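# Upright a lying gift box and open its lid

## Task

A closed gift box is lying on one of its sides on the table; stand it up on its bottom face, then open it so the lid is at least roughly upright (vertical) or tipped back beyond that, overcoming the concealed magnets that keep the lid's flap closed.

## Robot and tools

Robot: one six-joint arm with a two-finger parallel gripper, mounted tilted on a post beside the table. The only camera is cam_wrist (672x504), which rides on the hand. A two-camera stand is bolted to the floor nearby; avoid hitting it.

Frames. Printed hand poses, velocities, targets and camera poses are in the arm's base frame. The base sits at (0, 0, +0.183) m in the scene frame with quat_wxyz (+0.950, -0.266, +0.156, +0.045); in base coordinates, world up is (-0.321, -0.492, +0.809). The scene frame has its origin on the table surface under the base, +z up, +y to the left when facing +x. Motion offsets in a command, by contrast, are taken along the axes of the current Hand target itself: the fingers point along its +z, open and close along its y, and a block sticks out about 10 cm toward its +x. end_effector_position is the midpoint between the pads when closed; fingertips extend about 19 mm past it closed, 6 mm fully open. Printed positions may be off by a few centimetres.

Row format (shared by execute_actions and move): nine numbers, each in [-1, 1]: dx, dy, dz, rx, ry, rz, position, force_limit, speed. The first six are an offset, not a pose: a translation plus a rotation vector, relative to the Hand target at the moment the action or move begins, in that target's own axes. Scale: 1.0 equals 0.6 m or 180 degrees. Sending the same offset twice moves twice. position: +1 fully open (85 mm), about -0.8 pads touch, -1 closes until blocked. force_limit and speed set grip strength and finger speed (about 20 mm/s at -1, 85 at 0, 150 at +1); both begin at +1. A 0 in these three slots is a real command, so resend the last values to keep the gripper unchanged. Fingers stopped on something only react to a position change of at least 0.01.

execute_actions(actions, cameras): actions is a list of actions; each action is a table of up to 15 rows, one per 1/30 s step, and a short table repeats its last row to fill 15 steps (0.5 s). Every row in an action is measured from the same start pose. An empty list returns state plus all camera images and the scene number. cameras lists names, ["all"], or [].

move(target, speed, blend, stop_force, zero, blocking, cameras): target is one row or a list of up to 15 rows, all offsets from the same starting Hand target, not chained. speed is path top speed in m/s (0.002 to 3.6, default 0.25; turning limited to twice that in rad/s), one value or one per target. blend in metres rounds corners in a list; 0 stops at each point. stop_force (3 to 120 N) ends the path when the wrist sensor feels that much resistance; use it slowly when approaching contact, omit it when backing away from a contact. zero=false keeps the old sensor zero. blocking=false returns after about 0.5 s and can't be combined with stop_force. The result ends with a move: line: done (within 3 mm and 2 degrees), off_target, moving, held, fault, plus which limits acted. Neither done nor off_target proves there was no contact. Paths longer than 10 s stop short; don't route paths close to the arm's own base.

wait(seconds 0 to 10) lets time pass; stop brakes a running move; zoom_image(camera "cam_wrist", region [x0, y0, x1, y1] pixels, at most 504 each side) magnifies the latest wrist image; zero_wrist_force resets the force baseline; finished_scene(scene 1 or 2) ends the scene irreversibly and only counts if the box stays upright and open without the robot.

Result lines: end_effector_position (m) and end_effector_quat_wxyz in base frame, velocities, Hand target (last commanded pose after clipping; next offsets count from it; the gripper often rests a little short of it), Joint positions and torques, Tool commands, position_measured (counts: 3 open, 78 about 60 mm, 130 about 40 mm, 180 about 20 mm, 230 pads meet), object_status (0 moving, 1 blocked while opening, 2 blocked while closing, i.e. gripping, 3 reached command or fully closed), Wrist force/torque in the hand's own axes plus the peak since last shown. Joint velocities may read within noise.

Cautions: orientation commands are clipped to 32 degrees from the measured orientation each step. The arm is stiff, so aiming even slightly beyond a firm contact can trigger a fault: about 150 N net force or a joint torque limit (139 N m for the big joints, 26 N m for wrists) stops the arm for 10 s. Motors heat when holding loads, stretched out, or pushing; a MOTOR HOT line warns, and 85 °C brakes the arm for 30 to 60 s. Don't drop the box, release it while moving, slam it, squeeze it hard while it still rests on the table, or let anything leave the table.

Each tool is called after "Emit:" by a JSON object that holds its "api" and its "payload", one argument or row to a line.

## Session

Emit:
{"api": "execute_actions", "payload": {
  "actions": []
}}

Scene clock: 0.00 s.
end_effector_position=(+0.3078, +0.1267, +0.1714) position_measured=3 object_status=3 end_effector_quat_wxyz=(-0.314, +0.901, -0.235, +0.187)
Joint positions: [-0.792 -2.605 2.656 -1.621 -0.823 -3.424]
Joint velocities: within noise
Joint torques (N m): no reading
Wrist force (N): no reading
Wrist torque (N m): no reading
Wrist force, peak (N): no reading
Hand target: +0.3078, +0.1267, +0.1714; -0.314, +0.901, -0.235, +0.187
Tool commands: gripper/position=+1.0 gripper/force_limit=+1.0 gripper/speed=+1.0

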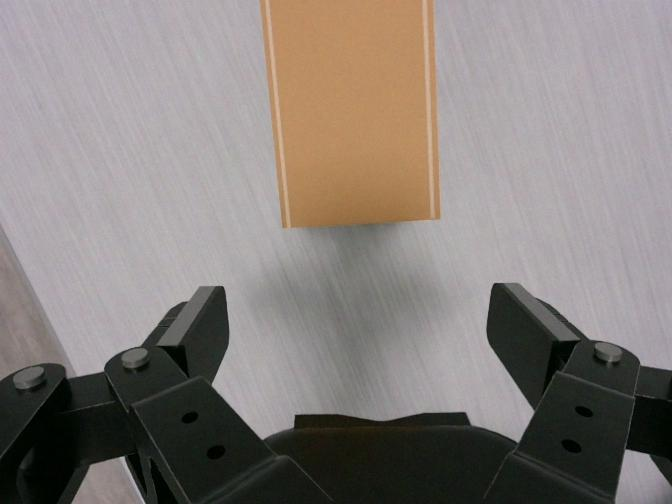

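Emit:
{"api": "move", "payload": {
  "target": [0.1, 0, -0.4, 0, 0, 0, 1, 1, 1],
  "speed": 0.4,
  "cameras": ["cam_wrist"]
}}

Scene clock: 18.00 s.
end_effector_position=(+0.2410, -0.0205, +0.3586) position_measured=3 object_status=3 end_effector_quat_wxyz=(-0.314, +0.901, -0.235, +0.187)
Joint positions: [-1.693 -2.397 1.99 -0.535 -1.135 -4.468]
Joint torques (N m): [-17.55 22.82 -7.04 -1.87 -1.03 -1.61]
Wrist force (N): [-0.4 0.2 0.2]
Wrist torque (N m): [0.03 0.08 0.09]
Wrist force, peak (N): [-1.5 0.2 1.8]
Hand target: +0.2410, -0.0205, +0.3586; -0.314, +0.901, -0.235, +0.187
Off the commanded pose: 0.000 m, 0 deg.
move: done
camera_calibration:
cam_wrist: T_world_to_cam=[[-0.316252, -0.698675, -0.641746, 0.302238], [-0.932043, 0.354944, 0.0728791, 0.226757], [0.176865, 0.621183, -0.763447, 0.36658], [0, 0, 0, 1]] pos_world=[0.242095, -0.0970329, 0.457299]

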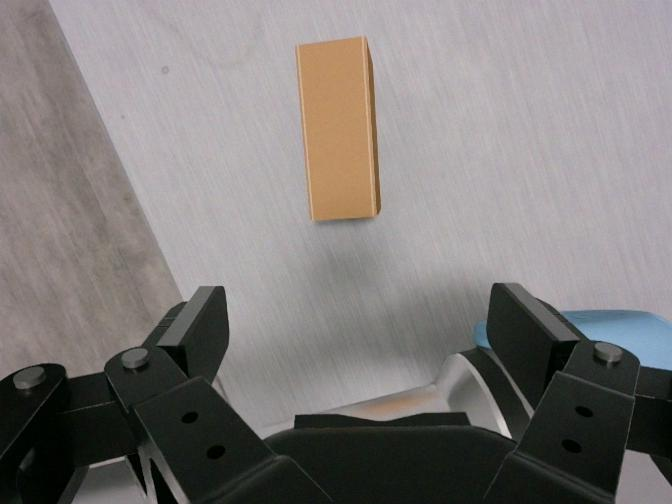

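Emit:
{"api": "move", "payload": {
  "target": [0.25, 0.4, 0.1, 0.25, 0, 0, 1, 1, 1],
  "speed": 0.4,
  "cameras": ["cam_wrist"]
}}

Emit:
{"api": "move", "payload": {
  "target": [0, -0.43, 0.43, -0.25, 0, 0, 1, 1, 1],
  "speed": 0.4
}}

Emit:
{"api": "move", "payload": {
  "target": [0, -0.4, 0.1, -0.2, 0, 0, 1, 1, 1],
  "speed": 0.4,
  "cameras": ["cam_wrist"]
}}

Scene clock: 32.97 s.
end_effector_position=(+0.3196, -0.2389, +0.1861) position_measured=3 object_status=3 end_effector_quat_wxyz=(-0.635, +0.712, -0.146, +0.262)
Joint positions: [-1.478 -1.181 1.891 -0.783 -0.885 -4.856]
Joint torques (N m): [-8.09 -7.99 -29.79 0.96 -1.19 -1.61]
Wrist force (N): [-1.6 -2.3 2.3]
Wrist torque (N m): [-0.38 0.31 0.11]
Wrist force, peak (N): [-1.7 -2.4 2.5]
Hand target: +0.3196, -0.2390, +0.1861; -0.635, +0.712, -0.145, +0.262
Off the commanded pose: 0.000 m, 0 deg.
move: done
camera_calibration:
cam_wrist: T_world_to_cam=[[0.113987, -0.163711, -0.979901, 0.116968], [-0.960535, 0.233744, -0.150785, 0.411912], [0.253731, 0.958417, -0.130606, 0.294886], [0, 0, 0, 1]] pos_world=[0.307502, -0.359757, 0.215242]

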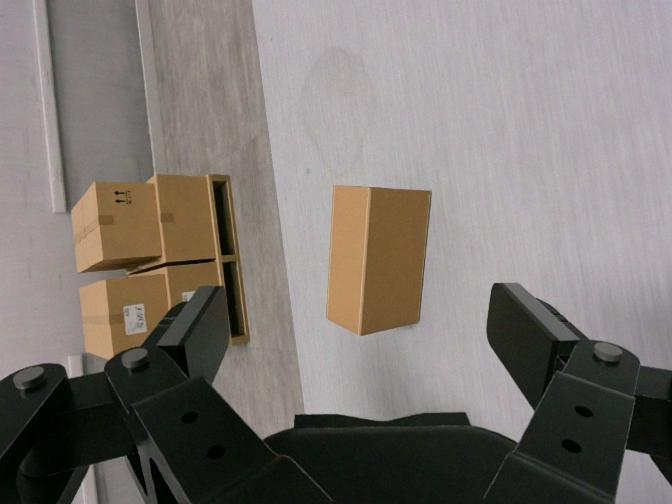

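Scene clock: 35.07 s.
end_effector_position=(+0.4312, +0.0136, +0.4245) position_measured=3 object_status=3 end_effector_quat_wxyz=(-0.314, +0.901, -0.235, +0.187)
Joint positions: [-0.764 -2.031 1.859 -1.424 -0.823 -3.386]
Joint torques (N m): [6.59 10.13 -28.24 -4.24 -1.3 1.74]
Wrist force (N): [-0.4 0.0 0.2]
Wrist torque (N m): [-0.01 0.06 0.01]
Wrist force, peak (N): [-2.0 -1.9 2.2]
Hand target: +0.4312, +0.0137, +0.4245; -0.314, +0.901, -0.235, +0.187
Off the commanded pose: 0.000 m, 0 deg.
move: done

Scene clock: 36.97 s.
end_effector_position=(+0.5335, +0.2085, +0.5374) position_measured=3 object_status=3 end_effector_quat_wxyz=(-0.020, +0.954, -0.281, +0.105)
Joint positions: [0.163 -1.419 0.927 -1.286 -1.625 -2.412]
Joint torques (N m): [2.76 -37.98 -30.28 -0.89 -2.42 1.79]
Wrist force (N): [0.8 1.6 -0.4]
Wrist torque (N m): [0.35 -0.16 -0.04]
Wrist force, peak (N): [1.3 1.7 -0.5]
Hand target: +0.5336, +0.2085, +0.5374; -0.020, +0.954, -0.281, +0.105
Off the commanded pose: 0.000 m, 0 deg.
move: done
camera_calibration:
cam_wrist: T_world_to_cam=[[-0.537447, -0.839262, -0.0823971, 0.516131], [-0.839258, 0.522762, 0.149555, 0.27941], [-0.0824418, 0.14953, -0.985314, 0.664987], [0, 0, 0, 1]] pos_world=[0.566713, 0.187669, 0.655961]

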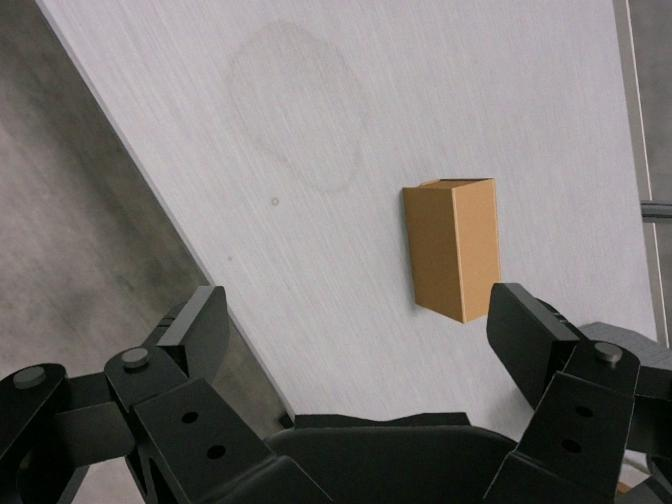

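Emit:
{"api": "zoom_image", "payload": {
  "camera": "cam_wrist",
  "region": [370, 160, 530, 340]
}}

Scaled by 2.800 from the camera's 672x504 image, which has a finer 960x720 frame.

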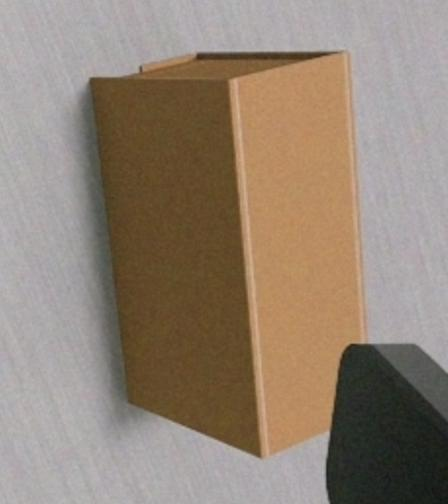

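Emit:
{"api": "move", "payload": {
  "target": [0.227, 0.31, 0.608, 0.19, -0.242, -0.0785, 1, 1, 1],
  "speed": 0.4,
  "cameras": ["cam_wrist"]
}}

Emit:
{"api": "zoom_image", "payload": {
  "camera": "cam_wrist",
  "region": [210, 80, 490, 300]
}}

Scene clock: 64.10 s.
end_effector_position=(+0.6235, -0.0288, +0.1885) position_measured=3 object_status=3 end_effector_quat_wxyz=(-0.381, +0.903, -0.097, -0.173)
Joint positions: [-0.49 -0.951 1.179 -1.097 -1.019 -3.625]
Joint torques (N m): [-38.76 -34.7 -26.99 0.26 -1.77 -1.4]
Wrist force (N): [-2.0 -0.2 0.5]
Wrist torque (N m): [-0.01 0.39 0.19]
Wrist force, peak (N): [-2.4 -0.3 0.8]
Hand target: +0.6236, -0.0288, +0.1884; -0.381, +0.903, -0.096, -0.173
Off the commanded pose: 0.000 m, 0 deg.
move: done
camera_calibration:
cam_wrist: T_world_to_cam=[[-0.304614, -0.702992, -0.64266, 0.30095], [-0.78645, -0.194992, 0.586067, 0.395283], [-0.537314, 0.683944, -0.493471, 0.570452], [0, 0, 0, 1]] pos_world=[0.709056, -0.101515, 0.243248]

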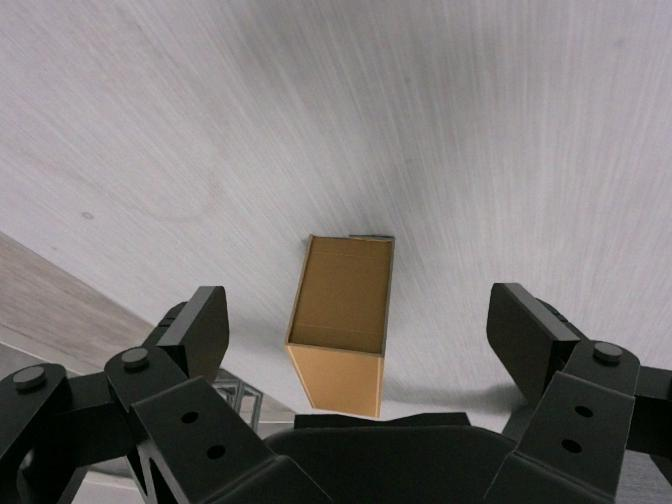

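Scaled by 1.800 from the camera's 672x504 image, which has a finer 960x720 frame.

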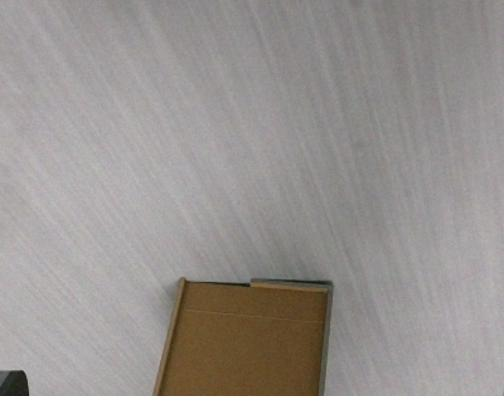

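Emit:
{"api": "move", "payload": {
  "target": [-0.384, -0.0157, 0.176, -0.0337, 0.199, -0.0101, 1, 1, 1],
  "speed": 0.35,
  "cameras": ["cam_wrist"]
}}

Scene clock: 107.03 s.
end_effector_position=(+0.3889, +0.0637, +0.2147) position_measured=3 object_status=3 end_effector_quat_wxyz=(-0.288, +0.932, -0.186, +0.114)
Joint positions: [-0.644 -2.038 2.334 -1.817 -0.943 -3.408]
Joint torques (N m): [-13.49 -10.59 -13.78 -1.51 1.69 -1.56]
Wrist force (N): [-0.4 0.5 0.0]
Wrist torque (N m): [0.08 0.07 0.10]
Wrist force, peak (N): [-2.8 0.7 0.4]
Hand target: +0.3889, +0.0637, +0.2148; -0.288, +0.932, -0.186, +0.114
Off the commanded pose: 0.000 m, 0 deg.
move: done
camera_calibration:
cam_wrist: T_world_to_cam=[[-0.288266, -0.772185, -0.566245, 0.293], [-0.957537, 0.229359, 0.174691, 0.341304], [-0.00502032, 0.592558, -0.805512, 0.259929], [0, 0, 0, 1]] pos_world=[0.412578, -0.0060537, 0.315663]

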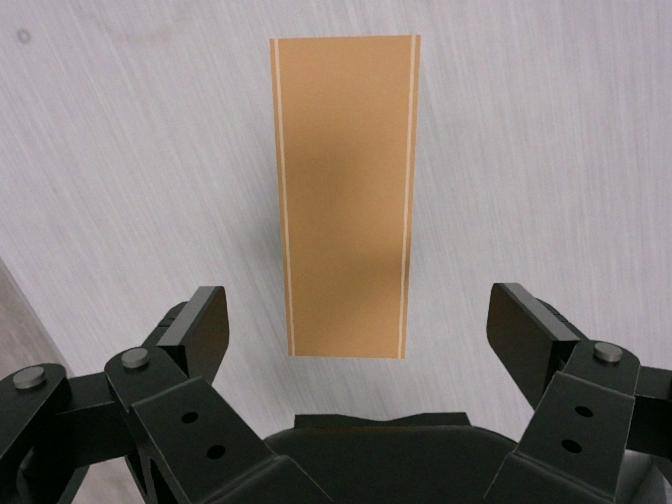

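Emit:
{"api": "move", "payload": {
  "target": [0.007, -0.0035, 0.193, 0, 0, 0, 1, 1, 1],
  "speed": 0.12,
  "stop_force": 6,
  "cameras": ["cam_wrist"]
}}

Scene clock: 117.57 s.
end_effector_position=(+0.4304, +0.1208, +0.1229) position_measured=3 object_status=3 end_effector_quat_wxyz=(-0.288, +0.932, -0.186, +0.114)
Joint positions: [-0.411 -1.732 2.468 -2.425 -0.95 -3.121]
Joint torques (N m): [5.62 -4.52 -7.09 -4.14 -1.12 1.7]
Wrist force (N): [-0.3 0.2 0.0]
Wrist torque (N m): [0.05 0.07 0.02]
Wrist force, peak (N): [-0.6 0.2 -1.2]
Hand target: +0.4304, +0.1208, +0.1229; -0.288, +0.932, -0.186, +0.114
Off the commanded pose: 0.000 m, 0 deg.
move: done
camera_calibration:
cam_wrist: T_world_to_cam=[[-0.288286, -0.772146, -0.566288, 0.297111], [-0.957532, 0.229488, 0.174548, 0.384001], [-0.00482038, 0.592558, -0.805513, 0.152126], [0, 0, 0, 1]] pos_world=[0.454079, 0.0511461, 0.223763]

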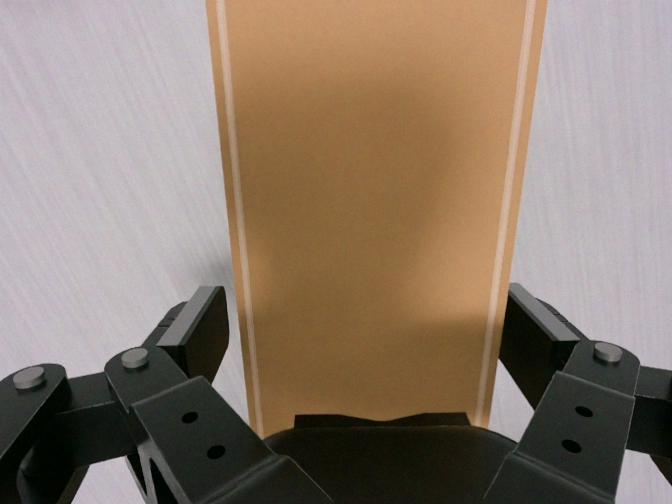

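Emit:
{"api": "move", "payload": {
  "target": [0, 0, 0, 0, 0, 0, -1, -1, -1]
}}

Emit:
{"api": "move", "payload": {
  "target": [
    [0, 0, -0.09, 0, 0, 0, -1, -1, -1],
    [0, 0, -0.125, -0.4, 0, 0, -1, -1, -1]
  ],
  "speed": [0.15, 0.3],
  "blend": 0.01,
  "cameras": ["cam_wrist"]
}}

Scene clock: 127.33 s.
end_effector_position=(+0.4304, +0.1208, +0.1229) position_measured=43 object_status=0 end_effector_quat_wxyz=(-0.288, +0.932, -0.186, +0.114)
Joint positions: [-0.411 -1.732 2.468 -2.425 -0.951 -3.121]
Joint torques (N m): [4.73 -5.24 -7.04 -3.25 1.23 1.77]
Wrist force (N): [-5.7 6.3 -19.5]
Wrist torque (N m): [-0.15 0.28 0.00]
Wrist force, peak (N): [-6.1 6.5 -20.4]
Hand target: +0.4304, +0.1208, +0.1229; -0.288, +0.932, -0.186, +0.114
Off the commanded pose: 0.000 m, 0 deg.
move: done

Scene clock: 130.57 s.
end_effector_position=(+0.4064, +0.0837, +0.1835) position_measured=43 object_status=2 end_effector_quat_wxyz=(+0.315, +0.924, -0.217, -0.016)
Joint positions: [0.209 -1.484 1.913 -1.661 -2.127 -2.373]
Joint torques (N m): [5.28 -28.47 -21.14 0.91 -3.04 1.59]
Wrist force (N): [1.6 1.1 0.7]
Wrist torque (N m): [0.73 -0.26 -0.08]
Wrist force, peak (N): [-6.1 6.4 -20.5]
Hand target: +0.4064, +0.0837, +0.1835; +0.315, +0.924, -0.217, -0.017
Off the commanded pose: 0.000 m, 0 deg.
move: done
camera_calibration:
cam_wrist: T_world_to_cam=[[-0.391082, -0.696078, 0.602105, 0.116908], [-0.793591, 0.58637, 0.16243, 0.264596], [-0.466121, -0.414302, -0.78172, 0.490241], [0, 0, 0, 1]] pos_world=[0.484213, 0.129333, 0.269862]

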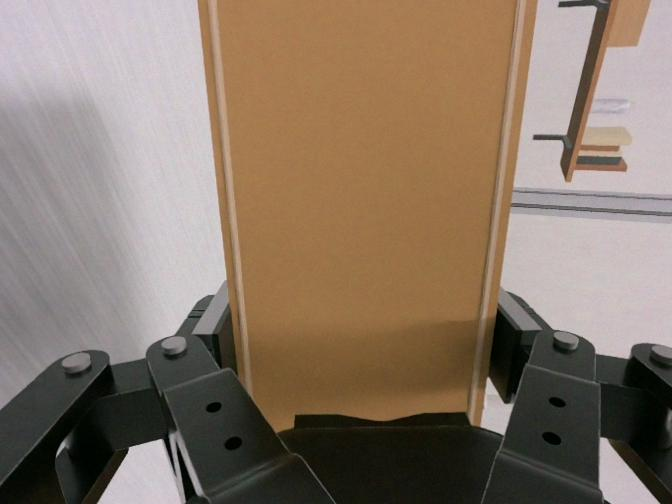

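Emit:
{"api": "move", "payload": {
  "target": [0, -0.127, 0.0412, 0, 0, 0, -1, -1, -1],
  "speed": 0.12
}}

Emit:
{"api": "move", "payload": {
  "target": [0, -0.05, 0.0162, 0, 0, 0, -1, -1, -1],
  "speed": 0.03,
  "stop_force": 4,
  "cameras": ["cam_wrist"]
}}

Scene clock: 136.33 s.
end_effector_position=(+0.4320, +0.1233, +0.1189) position_measured=43 object_status=2 end_effector_quat_wxyz=(+0.315, +0.924, -0.217, -0.017)
Joint positions: [0.272 -1.314 1.886 -1.767 -2.104 -2.303]
Joint torques (N m): [3.79 -32.55 -17.11 -1.86 -0.14 1.71]
Wrist force (N): [1.6 1.2 0.9]
Wrist torque (N m): [0.82 -0.23 -0.08]
Wrist force, peak (N): [1.7 2.6 0.4]
Hand target: +0.4320, +0.1234, +0.1188; +0.315, +0.924, -0.217, -0.017
Off the commanded pose: 0.000 m, 0 deg.
move: done

Scene clock: 138.40 s.
end_effector_position=(+0.4400, +0.1358, +0.0985) position_measured=43 object_status=2 end_effector_quat_wxyz=(+0.315, +0.924, -0.217, -0.017)
Joint positions: [0.29 -1.259 1.87 -1.796 -2.098 -2.283]
Joint torques (N m): [-19.5 -52.35 -0.96 0.85 -3.02 -1.54]
Wrist force (N): [1.0 2.0 0.6]
Wrist torque (N m): [0.80 -0.17 0.01]
Wrist force, peak (N): [-6.0 20.1 -9.2]
Hand target: +0.4400, +0.1358, +0.0985; +0.315, +0.924, -0.217, -0.017 (not the last commanded pose)
Off the commanded pose: 0.006 m, 0 deg.
move: contact
camera_calibration:
cam_wrist: T_world_to_cam=[[-0.391099, -0.695862, 0.602344, 0.217326], [-0.793459, 0.58655, 0.162426, 0.274539], [-0.466331, -0.41441, -0.781537, 0.461219], [0, 0, 0, 1]] pos_world=[0.517912, 0.181332, 0.184962]

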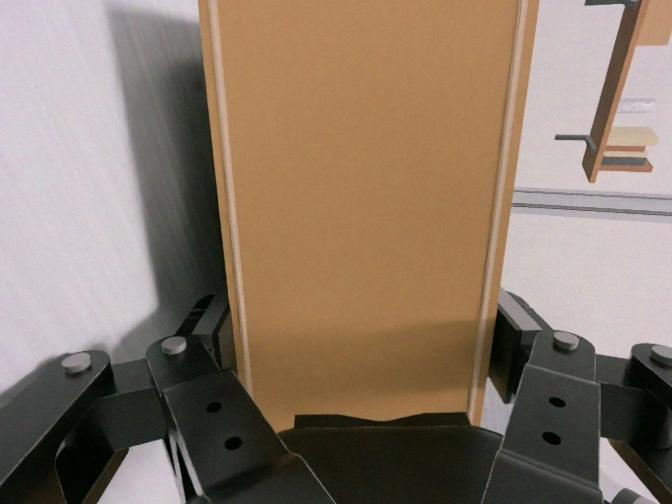

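Emit:
{"api": "move", "payload": {
  "target": [
    [0, 0, 0, 0, 0, 0, 0.76, -1, -1],
    [0, -0.0077, -0.0238, 0, 0, 0, 0.76, -1, -1]
  ],
  "speed": 0.03,
  "cameras": ["cam_wrist"]
}}

Scene clock: 149.87 s.
end_effector_position=(+0.4442, +0.1472, +0.1072) position_measured=34 object_status=3 end_effector_quat_wxyz=(+0.315, +0.924, -0.217, -0.017)
Joint positions: [0.308 -1.251 1.83 -1.755 -2.091 -2.265]
Joint torques (N m): [3.92 -33.9 -18.99 0.9 0.2 1.53]
Wrist force (N): [1.3 2.5 0.6]
Wrist torque (N m): [0.74 -0.22 -0.07]
Wrist force, peak (N): [1.3 3.1 0.7]
Hand target: +0.4442, +0.1473, +0.1072; +0.315, +0.924, -0.217, -0.017
Off the commanded pose: 0.000 m, 0 deg.
move: done
camera_calibration:
cam_wrist: T_world_to_cam=[[-0.391127, -0.695887, 0.602297, 0.221711], [-0.793466, 0.586543, 0.162414, 0.269716], [-0.466295, -0.414378, -0.781576, 0.474559], [0, 0, 0, 1]] pos_world=[0.522012, 0.192732, 0.193562]

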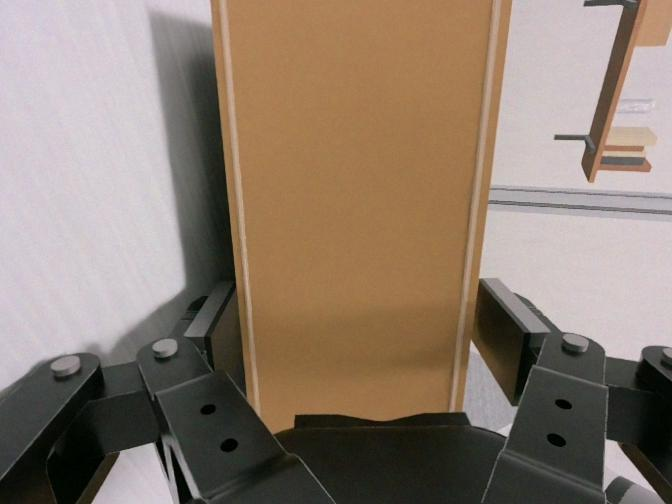

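Emit:
{"api": "move", "payload": {
  "target": [0, -0.0127, 0.0041, 0, 0, 0, 0.76, -1, -1],
  "speed": 0.015,
  "stop_force": 3
}}

Emit:
{"api": "move", "payload": {
  "target": [0, -0.017, -0.0523, 0, 0, 0, 0.76, -1, -1],
  "speed": 0.02,
  "cameras": ["cam_wrist"]
}}

Scene clock: 155.13 s.
end_effector_position=(+0.4442, +0.1473, +0.1071) position_measured=34 object_status=3 end_effector_quat_wxyz=(+0.315, +0.924, -0.217, -0.017)
Joint positions: [0.308 -1.251 1.83 -1.754 -2.091 -2.264]
Joint torques (N m): [-17.99 -50.49 -3.14 0.29 -0.83 -0.21]
Wrist force (N): [1.2 7.6 0.7]
Wrist torque (N m): [1.00 -0.22 -0.13]
Wrist force, peak (N): [-4.4 25.0 -9.8]
Hand target: +0.4442, +0.1473, +0.1071; +0.315, +0.924, -0.217, -0.017 (not the last commanded pose)
Off the commanded pose: 0.008 m, 0 deg.
move: contact

Scene clock: 157.17 s.
end_effector_position=(+0.4535, +0.1725, +0.1261) position_measured=34 object_status=3 end_effector_quat_wxyz=(+0.315, +0.924, -0.217, -0.017)
Joint positions: [0.345 -1.23 1.739 -1.665 -2.076 -2.225]
Joint torques (N m): [4.52 -36.99 -16.72 1.04 0.41 1.69]
Wrist force (N): [1.1 3.4 0.3]
Wrist torque (N m): [0.76 -0.21 -0.07]
Wrist force, peak (N): [1.3 7.4 0.1]
Hand target: +0.4535, +0.1726, +0.1262; +0.315, +0.924, -0.217, -0.017
Off the commanded pose: 0.000 m, 0 deg.
move: done
camera_calibration:
cam_wrist: T_world_to_cam=[[-0.391005, -0.695803, 0.602472, 0.231389], [-0.793449, 0.586552, 0.162467, 0.259148], [-0.466426, -0.414506, -0.781429, 0.504295], [0, 0, 0, 1]] pos_world=[0.531311, 0.218031, 0.212562]

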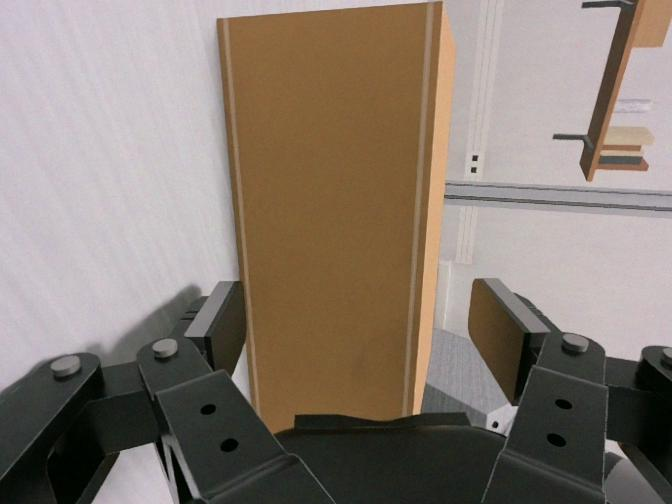

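Emit:
{"api": "move", "payload": {
  "target": [
    [0, -0.0155, -0.0476, 0, 0, 0, 0.76, -1, -1],
    [0, 0.29, -0.182, 0, 0, 0, 0.76, -1, -1],
    [0.03, 0.458, 0.06, 0.31, 0, 0, 0.76, -1, -1],
    [0.078, 0.307, 0.377, 0.622, 0, 0, 0.76, -1, -1]
  ],
  "speed": [0.15, 0.4, 0.4, 0.4],
  "blend": [0.015, 0.05, 0.05, 0],
  "cameras": ["cam_wrist"]
}}

Emit:
{"api": "zoom_image", "payload": {
  "camera": "cam_wrist",
  "region": [200, 0, 500, 300]
}}

Scene clock: 169.57 s.
end_effector_position=(+0.3858, -0.1069, +0.0587) position_measured=34 object_status=3 end_effector_quat_wxyz=(-0.589, +0.778, -0.135, +0.171)
Joint positions: [-1.189 -1.155 2.183 -1.392 -0.768 -4.555]
Joint torques (N m): [-8.07 -9.72 -25.02 0.18 1.41 -1.63]
Wrist force (N): [-2.3 -1.3 1.9]
Wrist torque (N m): [-0.23 0.42 0.14]
Wrist force, peak (N): [1.2 4.9 1.4]
Hand target: +0.3858, -0.1070, +0.0586; -0.589, +0.778, -0.135, +0.171
Off the commanded pose: 0.000 m, 0 deg.
move: done
camera_calibration:
cam_wrist: T_world_to_cam=[[-0.0192266, -0.282456, -0.959088, 0.0435809], [-0.99497, 0.0997298, -0.00942491, 0.416114], [0.0983117, 0.954082, -0.282952, 0.20345], [0, 0, 0, 1]] pos_world=[0.394857, -0.223298, 0.103287]

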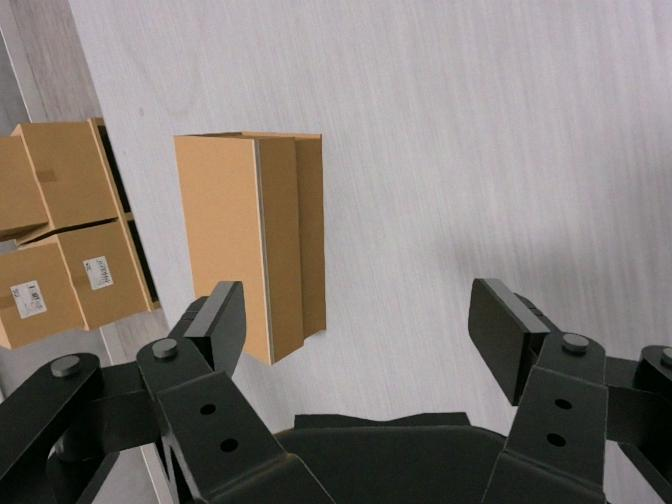

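Scaled by 1.680 from the camera's 672x504 image, which has a finer 960x720 frame.

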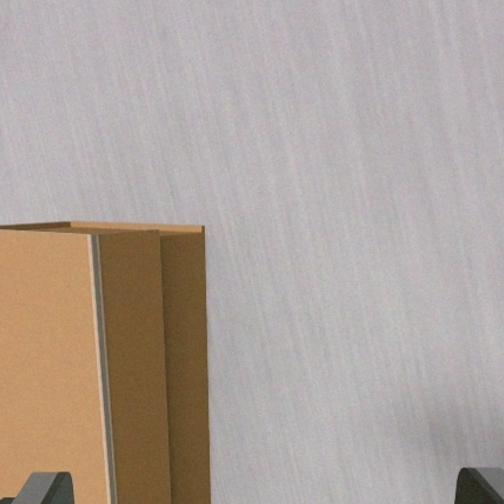

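Emit:
{"api": "move", "payload": {
  "target": [-0.0723, 0.0238, 0.1083, 0.1087, 0.1087, -0.4916, -0.8, -1, 0],
  "speed": 0.5,
  "cameras": ["cam_wrist"]
}}

Scene clock: 201.60 s.
end_effector_position=(+0.3741, -0.0364, +0.0242) position_measured=229 object_status=3 end_effector_quat_wxyz=(-0.400, +0.590, +0.371, +0.595)
Joint positions: [-1.144 -0.903 2.217 -1.273 -0.727 -6.283]
Joint torques (N m): [-9.87 -31.34 -3.18 -1.4 -1.68 -1.44]
Wrist force (N): [0.9 0.9 0.9]
Wrist torque (N m): [0.24 -0.21 -0.05]
Wrist force, peak (N): [-2.4 -1.5 2.1]
Hand target: +0.3741, -0.0364, +0.0242; -0.387, +0.514, +0.380, +0.664
Off the commanded pose: 0.000 m, 12 deg.
joint sent to its limit — joint 6 (wrist 3), lower limit. The joint targets are off in orientation, not in position.
move: off_target
camera_calibration:
cam_wrist: T_world_to_cam=[[0.907042, -0.419588, -0.0349548, -0.343605], [-0.159809, -0.266277, -0.950556, 0.0941766], [0.389534, 0.86778, -0.308578, 0.0160732], [0, 0, 0, 1]] pos_world=[0.320453, -0.133043, 0.0824694]

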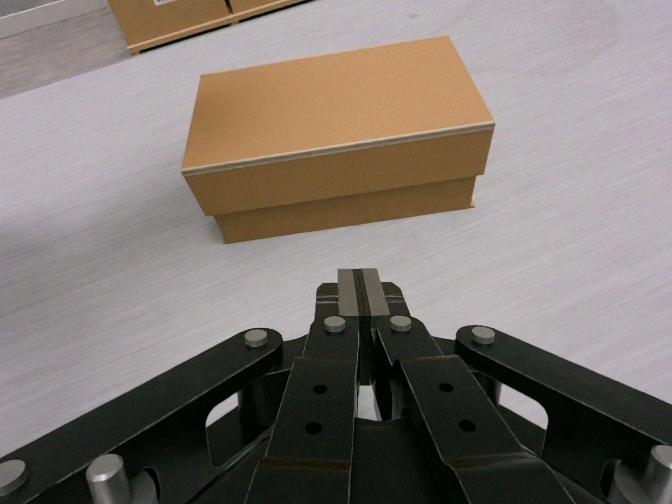

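Emit:
{"api": "move", "payload": {
  "target": [
    [0.15, 0, -0.07, 0, 0, 0.644, -0.8, -1, 0],
    [0.15, 0, -0.07, 0, 0, -0.711, -0.8, -1, 0],
    [0, 0, 0, 0, 0, -0.0667, -0.8, -1, 0]
  ],
  "speed": 0.8,
  "cameras": ["cam_wrist"]
}}

Scene clock: 214.20 s.
end_effector_position=(+0.3741, -0.0364, +0.0242) position_measured=229 object_status=3 end_effector_quat_wxyz=(-0.315, +0.472, +0.432, +0.701)
Joint positions: [-1.13 -0.767 2.131 -1.091 -0.741 -0.522]
Joint torques (N m): [-10.54 -36.09 -1.35 -0.4 1.24 1.7]
Wrist force (N): [2.0 1.5 1.2]
Wrist torque (N m): [0.42 -0.39 -0.18]
Wrist force, peak (N): [-3.6 -2.2 3.2]
Hand target: +0.3741, -0.0364, +0.0242; -0.315, +0.472, +0.432, +0.701
Off the commanded pose: 0.000 m, 0 deg.
move: done
camera_calibration:
cam_wrist: T_world_to_cam=[[0.84374, -0.443461, 0.302399, -0.328976], [0.198467, -0.265706, -0.943404, -0.0399873], [0.498713, 0.856004, -0.136174, -0.0294236], [0, 0, 0, 1]] pos_world=[0.30018, -0.131326, 0.0577512]

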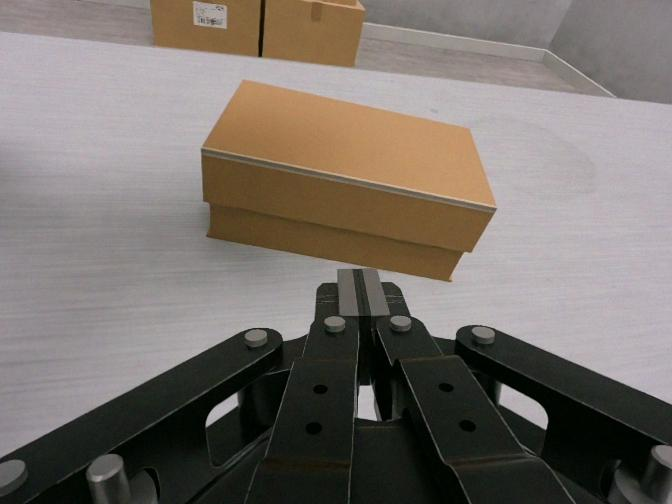

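Emit:
{"api": "move", "payload": {
  "target": [-0.079, -0.0168, 0.129, 0, 0, 0.0667, -0.8, -1, 0],
  "speed": 0.2,
  "stop_force": 8,
  "cameras": ["cam_wrist"]
}}

Scene clock: 221.27 s.
end_effector_position=(+0.4126, +0.0395, -0.0091) position_measured=229 object_status=3 end_effector_quat_wxyz=(-0.387, +0.514, +0.380, +0.664)
Joint positions: [-0.924 -0.672 2.13 -1.099 -0.545 -0.419]
Joint torques (N m): [-11.92 -20.35 -12.93 2.34 0.83 -1.54]
Wrist force (N): [1.5 0.9 1.2]
Wrist torque (N m): [0.29 -0.29 -0.07]
Wrist force, peak (N): [2.6 1.5 0.0]
Hand target: +0.4126, +0.0395, -0.0091; -0.387, +0.514, +0.380, +0.664
Off the commanded pose: 0.000 m, 0 deg.
move: done
camera_calibration:
cam_wrist: T_world_to_cam=[[0.898734, -0.426683, 0.101089, -0.342882], [0.0239141, -0.182499, -0.982915, 0.00944554], [0.437842, 0.885797, -0.153815, -0.0942586], [0, 0, 0, 1]] pos_world=[0.349204, -0.0610842, 0.0294474]

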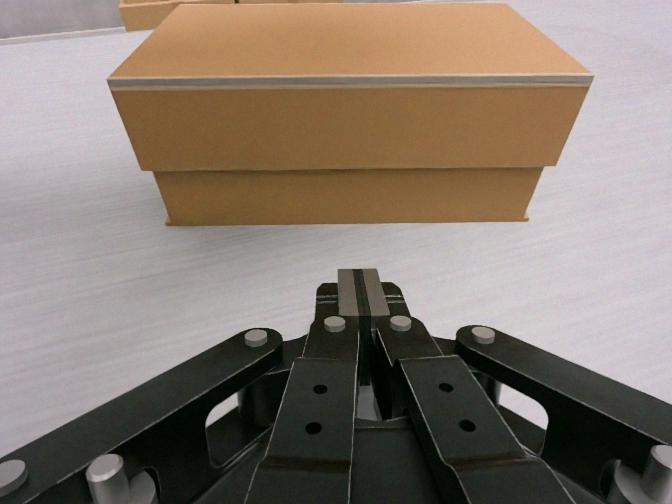

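Emit:
{"api": "move", "payload": {
  "target": [0.0356, 0, 0.0764, 0, 0, 0, -0.8, -1, 0],
  "speed": 0.04,
  "stop_force": 3,
  "cameras": ["cam_wrist"]
}}

Emit:
{"api": "zoom_image", "payload": {
  "camera": "cam_wrist",
  "region": [250, 150, 470, 350]
}}

Scene clock: 231.47 s.
end_effector_position=(+0.4268, +0.0782, +0.0201) position_measured=229 object_status=3 end_effector_quat_wxyz=(-0.387, +0.514, +0.380, +0.664)
Joint positions: [-0.818 -0.745 2.149 -0.97 -0.448 -0.505]
Joint torques (N m): [-11.4 -37.85 -13.07 2.44 0.73 -1.46]
Wrist force (N): [1.3 0.9 1.4]
Wrist torque (N m): [0.29 -0.28 -0.08]
Wrist force, peak (N): [1.7 1.0 1.6]
Hand target: +0.4268, +0.0782, +0.0201; -0.387, +0.514, +0.380, +0.664
Off the commanded pose: 0.000 m, 0 deg.
move: done
camera_calibration:
cam_wrist: T_world_to_cam=[[0.898734, -0.426683, 0.101089, -0.342041], [0.0239141, -0.182499, -0.982915, 0.0448881], [0.437842, 0.885797, -0.153815, -0.130354], [0, 0, 0, 1]] pos_world=[0.363404, -0.0222842, 0.0586474]

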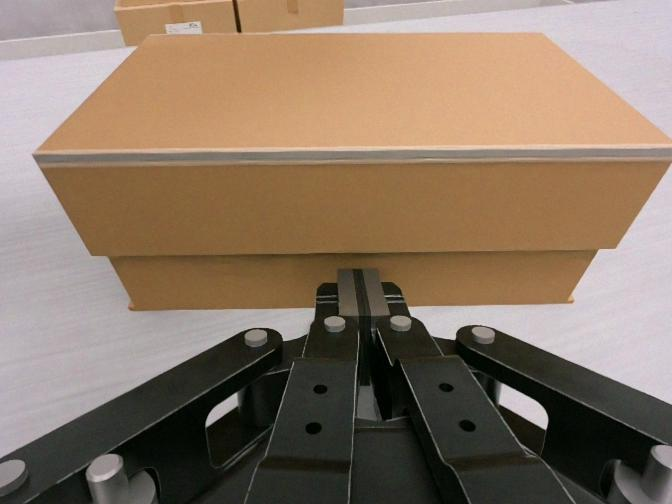

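Scaled by 2.291 from the camera's 672x504 image, which has a finer 960x720 frame.

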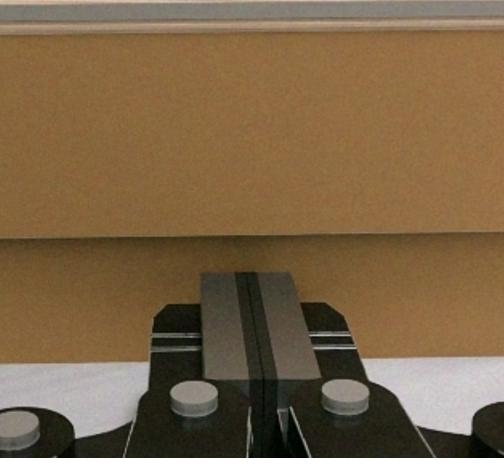

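Emit:
{"api": "move", "payload": {
  "target": [0.0141, 0, 0.0302, 0, 0, 0, -0.8, -1, 0],
  "speed": 0.02,
  "stop_force": 3,
  "cameras": ["cam_wrist"]
}}

Emit:
{"api": "zoom_image", "payload": {
  "camera": "cam_wrist",
  "region": [250, 150, 470, 350]
}}

Scene clock: 237.43 s.
end_effector_position=(+0.4324, +0.0936, +0.0317) position_measured=229 object_status=3 end_effector_quat_wxyz=(-0.387, +0.514, +0.380, +0.664)
Joint positions: [-0.774 -0.77 2.149 -0.902 -0.408 -0.551]
Joint torques (N m): [-10.91 -37.88 -11.31 2.53 0.43 -1.61]
Wrist force (N): [0.6 0.5 1.0]
Wrist torque (N m): [0.23 -0.25 -0.09]
Wrist force, peak (N): [1.8 1.0 1.5]
Hand target: +0.4324, +0.0936, +0.0317; -0.387, +0.514, +0.380, +0.664
Off the commanded pose: 0.000 m, 0 deg.
move: done
camera_calibration:
cam_wrist: T_world_to_cam=[[0.898734, -0.426683, 0.101089, -0.341718], [0.0239141, -0.182499, -0.982915, 0.0589482], [0.437842, 0.885797, -0.153815, -0.144574], [0, 0, 0, 1]] pos_world=[0.369004, -0.00698419, 0.0702474]

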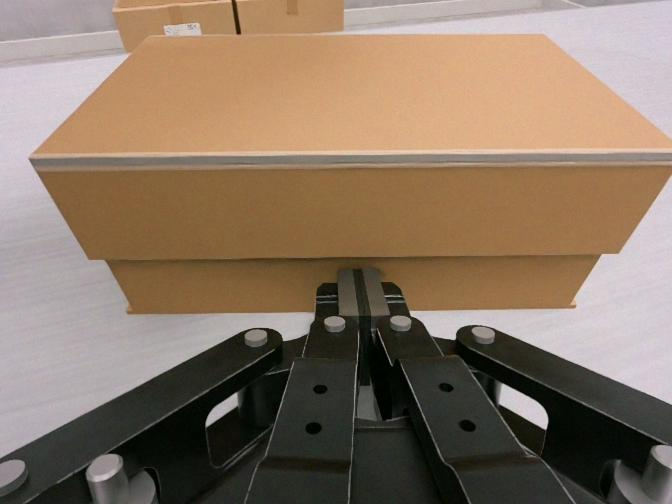

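Scaled by 2.291 from the camera's 672x504 image, which has a finer 960x720 frame.

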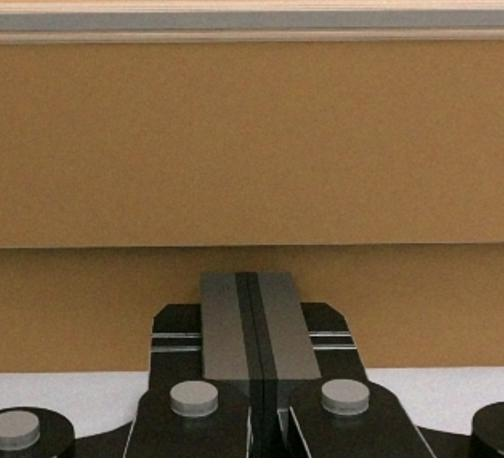

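Emit:
{"api": "move", "payload": {
  "target": [0.0302, 0, -0.0141, 0, 0, 0, -0.8, -1, 0],
  "speed": 0.03,
  "cameras": ["cam_wrist"]
}}

Scene clock: 241.77 s.
end_effector_position=(+0.4260, +0.0838, +0.0478) position_measured=229 object_status=3 end_effector_quat_wxyz=(-0.387, +0.514, +0.380, +0.664) end_effector_velocity=(+0.000, -0.001, +0.001) end_effector_angular_velocity=(-0.003, -0.003, -0.001)
Joint positions: [-0.808 -0.822 2.173 -0.908 -0.439 -0.514]
Joint velocities: [-0.003 -0.006 0.001 -0.001 -0.002 0.001]
Joint torques (N m): [-32.49 -35.42 3.11 -0.27 -2.27 1.67]
Wrist force (N): [1.4 0.5 1.5]
Wrist torque (N m): [0.22 -0.29 -0.17]
Wrist force, peak (N): [1.7 0.7 1.7]
Hand target: +0.4260, +0.0837, +0.0479; -0.387, +0.514, +0.380, +0.664
Off the commanded pose: 0.000 m, 0 deg.
move: done
camera_calibration:
cam_wrist: T_world_to_cam=[[0.898734, -0.426683, 0.101089, -0.341855], [0.0239141, -0.182499, -0.982915, 0.073037], [0.437842, 0.885797, -0.153815, -0.130674], [0, 0, 0, 1]] pos_world=[0.362704, -0.0167842, 0.0862474]

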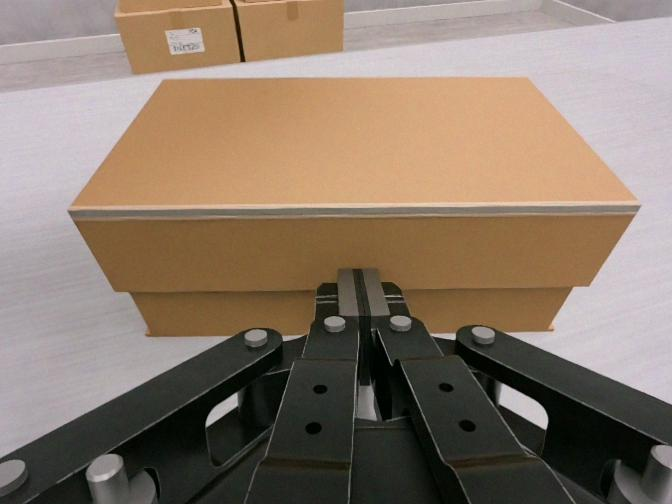

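Emit:
{"api": "move", "payload": {
  "target": [
    [-0.0212, 0, -0.0453, 0, 0, 0, -0.8, -1, 0],
    [0.125, 0.283, -0.205, 0.237, 0.028, -0.08, -0.8, -1, 0],
    [0.167, 0.367, -0.0373, 0.4748, 0.057, -0.159, -0.8, -1, 0],
    [0.0275, 0.288, 0.0275, 0.4748, 0.057, -0.159, 0.05, -1, 0]
  ],
  "speed": [0.1, 0.4, 0.4, 0.2],
  "blend": [0.01, 0.05, 0.02, 0],
  "cameras": ["cam_wrist"]
}}

Emit:
{"api": "zoom_image", "payload": {
  "camera": "cam_wrist",
  "region": [200, 50, 550, 330]
}}

Scene clock: 291.63 s.
end_effector_position=(+0.5859, +0.0254, +0.0855) position_measured=123 object_status=0 end_effector_quat_wxyz=(-0.498, -0.037, +0.797, +0.340)
Joint positions: [-0.297 -0.446 0.69 -0.529 -1.324 -0.574]
Joint torques (N m): [-19.89 -63.13 -8.71 0.32 0.5 1.73]
Wrist force (N): [1.9 0.5 1.6]
Wrist torque (N m): [0.28 -0.36 -0.18]
Wrist force, peak (N): [2.6 1.8 0.9]
Hand target: +0.5859, +0.0254, +0.0855; -0.498, -0.037, +0.797, +0.340
Off the commanded pose: 0.000 m, 0 deg.
move: done
camera_calibration:
cam_wrist: T_world_to_cam=[[0.295834, 0.75831, 0.580903, -0.232071], [0.743685, 0.198825, -0.63828, -0.36515], [-0.599512, 0.620833, -0.505125, 0.501407], [0, 0, 0, 1]] pos_world=[0.640811, -0.0627071, 0.155016]

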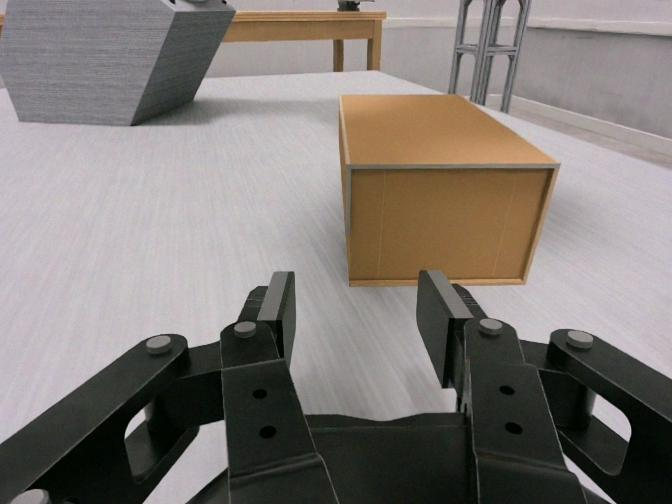

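Scaled by 1.440 from the camera's 672x504 image, which has a finer 960x720 frame.

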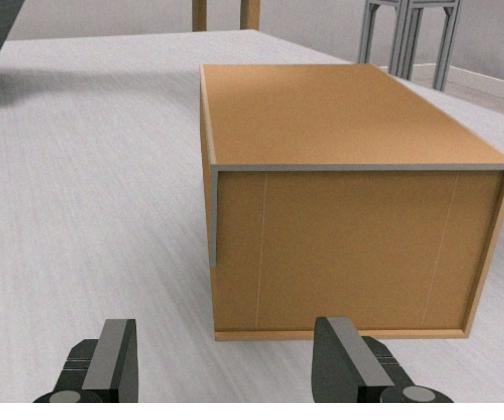

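Emit:
{"api": "move", "payload": {
  "target": [0.0272, 0.0017, 0.128, 0, 0, 0, 0.05, -1, 0],
  "speed": 0.06,
  "stop_force": 4,
  "cameras": ["cam_wrist"]
}}

Emit:
{"api": "zoom_image", "payload": {
  "camera": "cam_wrist",
  "region": [230, 150, 530, 350]
}}

Scene clock: 304.23 s.
end_effector_position=(+0.5152, +0.0585, +0.0777) position_measured=123 object_status=3 end_effector_quat_wxyz=(-0.498, -0.037, +0.797, +0.340)
Joint positions: [-0.282 -0.65 1.116 -0.752 -1.31 -0.57]
Joint torques (N m): [-15.96 -58.22 -5.83 0.08 0.44 1.56]
Wrist force (N): [1.6 0.2 1.0]
Wrist torque (N m): [0.26 -0.32 -0.18]
Wrist force, peak (N): [1.8 0.6 2.0]
Hand target: +0.5152, +0.0585, +0.0777; -0.498, -0.037, +0.797, +0.340
Off the commanded pose: 0.000 m, 0 deg.
move: done
camera_calibration:
cam_wrist: T_world_to_cam=[[0.295834, 0.75831, 0.580903, -0.2318], [0.743685, 0.198825, -0.63828, -0.324152], [-0.599512, 0.620833, -0.505125, 0.43447], [0, 0, 0, 1]] pos_world=[0.570111, -0.0295071, 0.147216]

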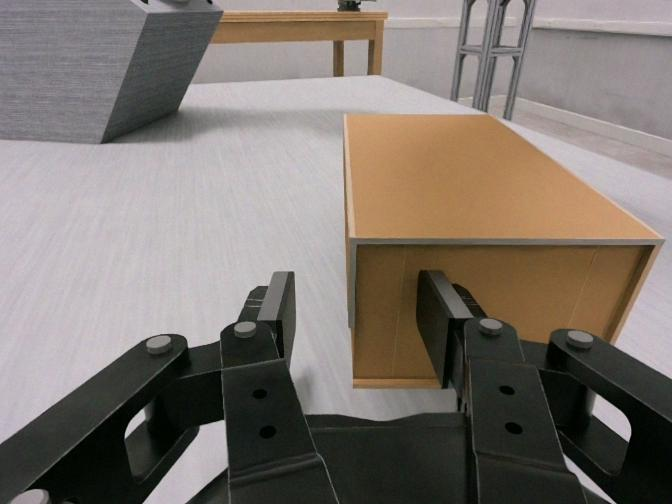

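Scaled by 1.680 from the camera's 672x504 image, which has a finer 960x720 frame.

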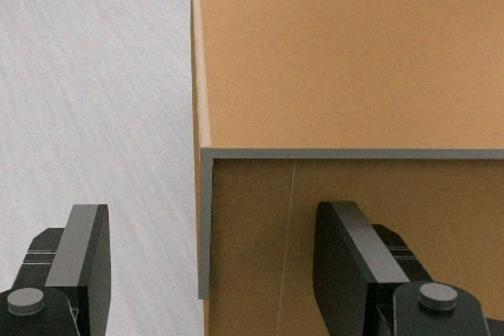

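Emit:
{"api": "move", "payload": {
  "target": [0, -0.003, 0, 0, 0, 0, -1, -1, -1],
  "speed": 0.05,
  "cameras": ["cam_wrist"]
}}

Emit:
{"api": "wait", "payload": {
  "seconds": 1,
  "cameras": ["cam_wrist"]
}}

Emit:
{"api": "zoom_image", "payload": {
  "camera": "cam_wrist",
  "region": [230, 150, 530, 350]
}}

Scene clock: 310.47 s.
end_effector_position=(+0.5147, +0.0571, +0.0767) position_measured=227 object_status=0 end_effector_quat_wxyz=(-0.498, -0.037, +0.797, +0.340)
Joint positions: [-0.284 -0.65 1.119 -0.755 -1.312 -0.57]
Joint torques (N m): [-39.13 -42.45 -4.81 0.33 -1.81 -1.5]
Wrist force (N): [1.4 0.8 1.8]
Wrist torque (N m): [0.30 -0.31 -0.15]
Wrist force, peak (N): [1.5 0.9 1.9]
Hand target: +0.5147, +0.0571, +0.0767; -0.498, -0.037, +0.797, +0.340
Off the commanded pose: 0.000 m, 0 deg.
move: done
camera_calibration:
cam_wrist: T_world_to_cam=[[0.295834, 0.75831, 0.580903, -0.23001], [0.743685, 0.198825, -0.63828, -0.32414], [-0.599512, 0.620833, -0.505125, 0.434534], [0, 0, 0, 1]] pos_world=[0.569611, -0.0309071, 0.146216]

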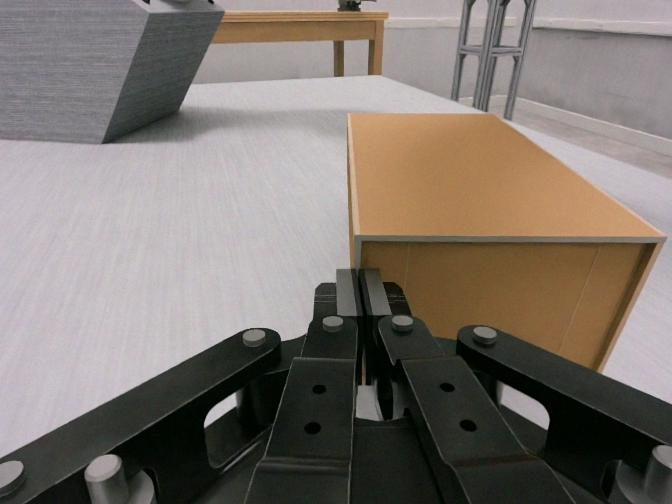

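Scene clock: 311.47 s.
end_effector_position=(+0.5147, +0.0571, +0.0767) position_measured=227 object_status=2 end_effector_quat_wxyz=(-0.498, -0.037, +0.797, +0.340)
Joint positions: [-0.284 -0.65 1.119 -0.755 -1.312 -0.57]
Joint torques (N m): [-38.19 -42.59 -6.96 1.18 -0.68 -1.57]
Wrist force (N): [1.3 0.7 2.0]
Wrist torque (N m): [0.29 -0.33 -0.15]
Wrist force, peak (N): [1.7 0.5 2.1]
Hand target: +0.5147, +0.0571, +0.0767; -0.498, -0.037, +0.797, +0.340
Tool commands: gripper/position=-1.0 gripper/force_limit=-1.0 gripper/speed=-1.0
Off the commanded pose: 0.000 m, 0 deg.
wait: 1.00 s; at rest by 0.17 s
camera_calibration:
cam_wrist: T_world_to_cam=[[0.295834, 0.75831, 0.580903, -0.23001], [0.743685, 0.198825, -0.63828, -0.32414], [-0.599512, 0.620833, -0.505125, 0.434534], [0, 0, 0, 1]] pos_world=[0.569611, -0.0309071, 0.146216]

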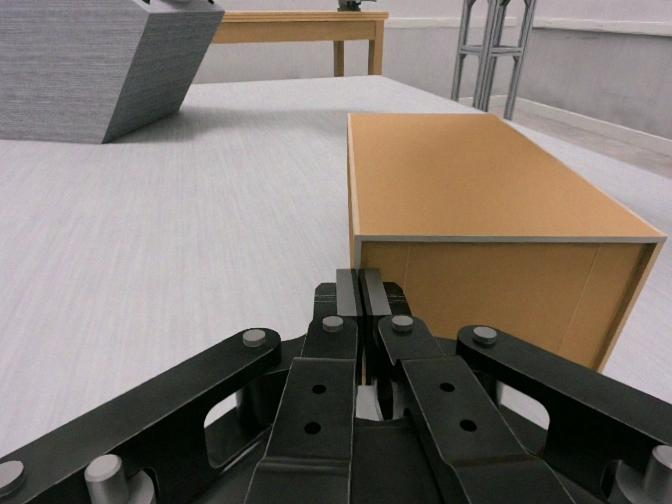

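Scaled by 1.680 from the camera's 672x504 image, which has a finer 960x720 frame.

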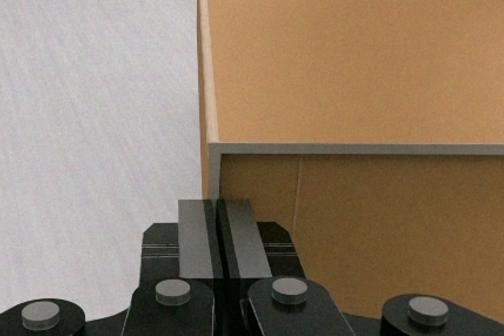

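Emit:
{"api": "move", "payload": {
  "target": [
    [0.0277, 0.0, -0.0059, 0.0115, 0, 0.0543, -1, -1, -1],
    [0.0554, 0.0023, -0.0118, 0.0231, 0, 0.1087, -1, -1, -1]
  ],
  "speed": 0.05,
  "blend": 0.005,
  "cameras": ["cam_wrist"]
}}

Scene clock: 324.53 s.
end_effector_position=(+0.5042, +0.0414, +0.1049) position_measured=227 object_status=2 end_effector_quat_wxyz=(-0.547, +0.081, +0.803, +0.222)
Joint positions: [-0.286 -0.706 1.128 -0.736 -1.38 -0.223]
Joint torques (N m): [-15.6 -56.26 -22.93 3.01 -2.73 1.67]
Wrist force (N): [0.1 0.2 2.7]
Wrist torque (N m): [0.08 -0.11 -0.15]
Wrist force, peak (N): [0.5 0.6 2.8]
Hand target: +0.5042, +0.0414, +0.1050; -0.547, +0.081, +0.803, +0.222
Off the commanded pose: 0.000 m, 0 deg.
move: done
camera_calibration:
cam_wrist: T_world_to_cam=[[0.388424, 0.881077, 0.269871, -0.25055], [0.644703, -0.0505884, -0.762757, -0.221846], [-0.658395, 0.47026, -0.587683, 0.496853], [0, 0, 0, 1]] pos_world=[0.56747, -0.0241186, 0.190394]

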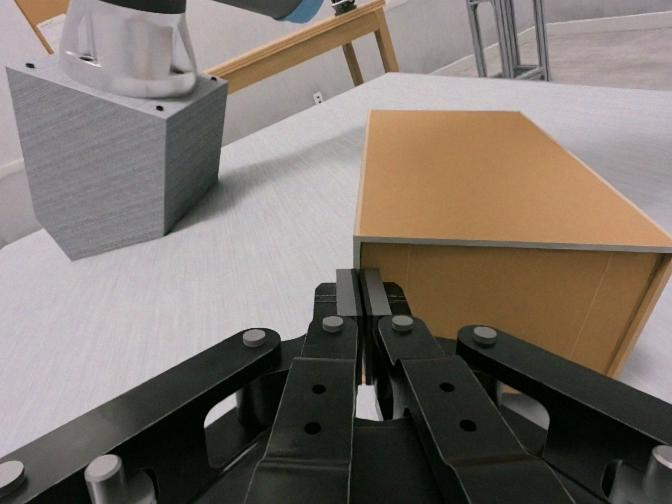

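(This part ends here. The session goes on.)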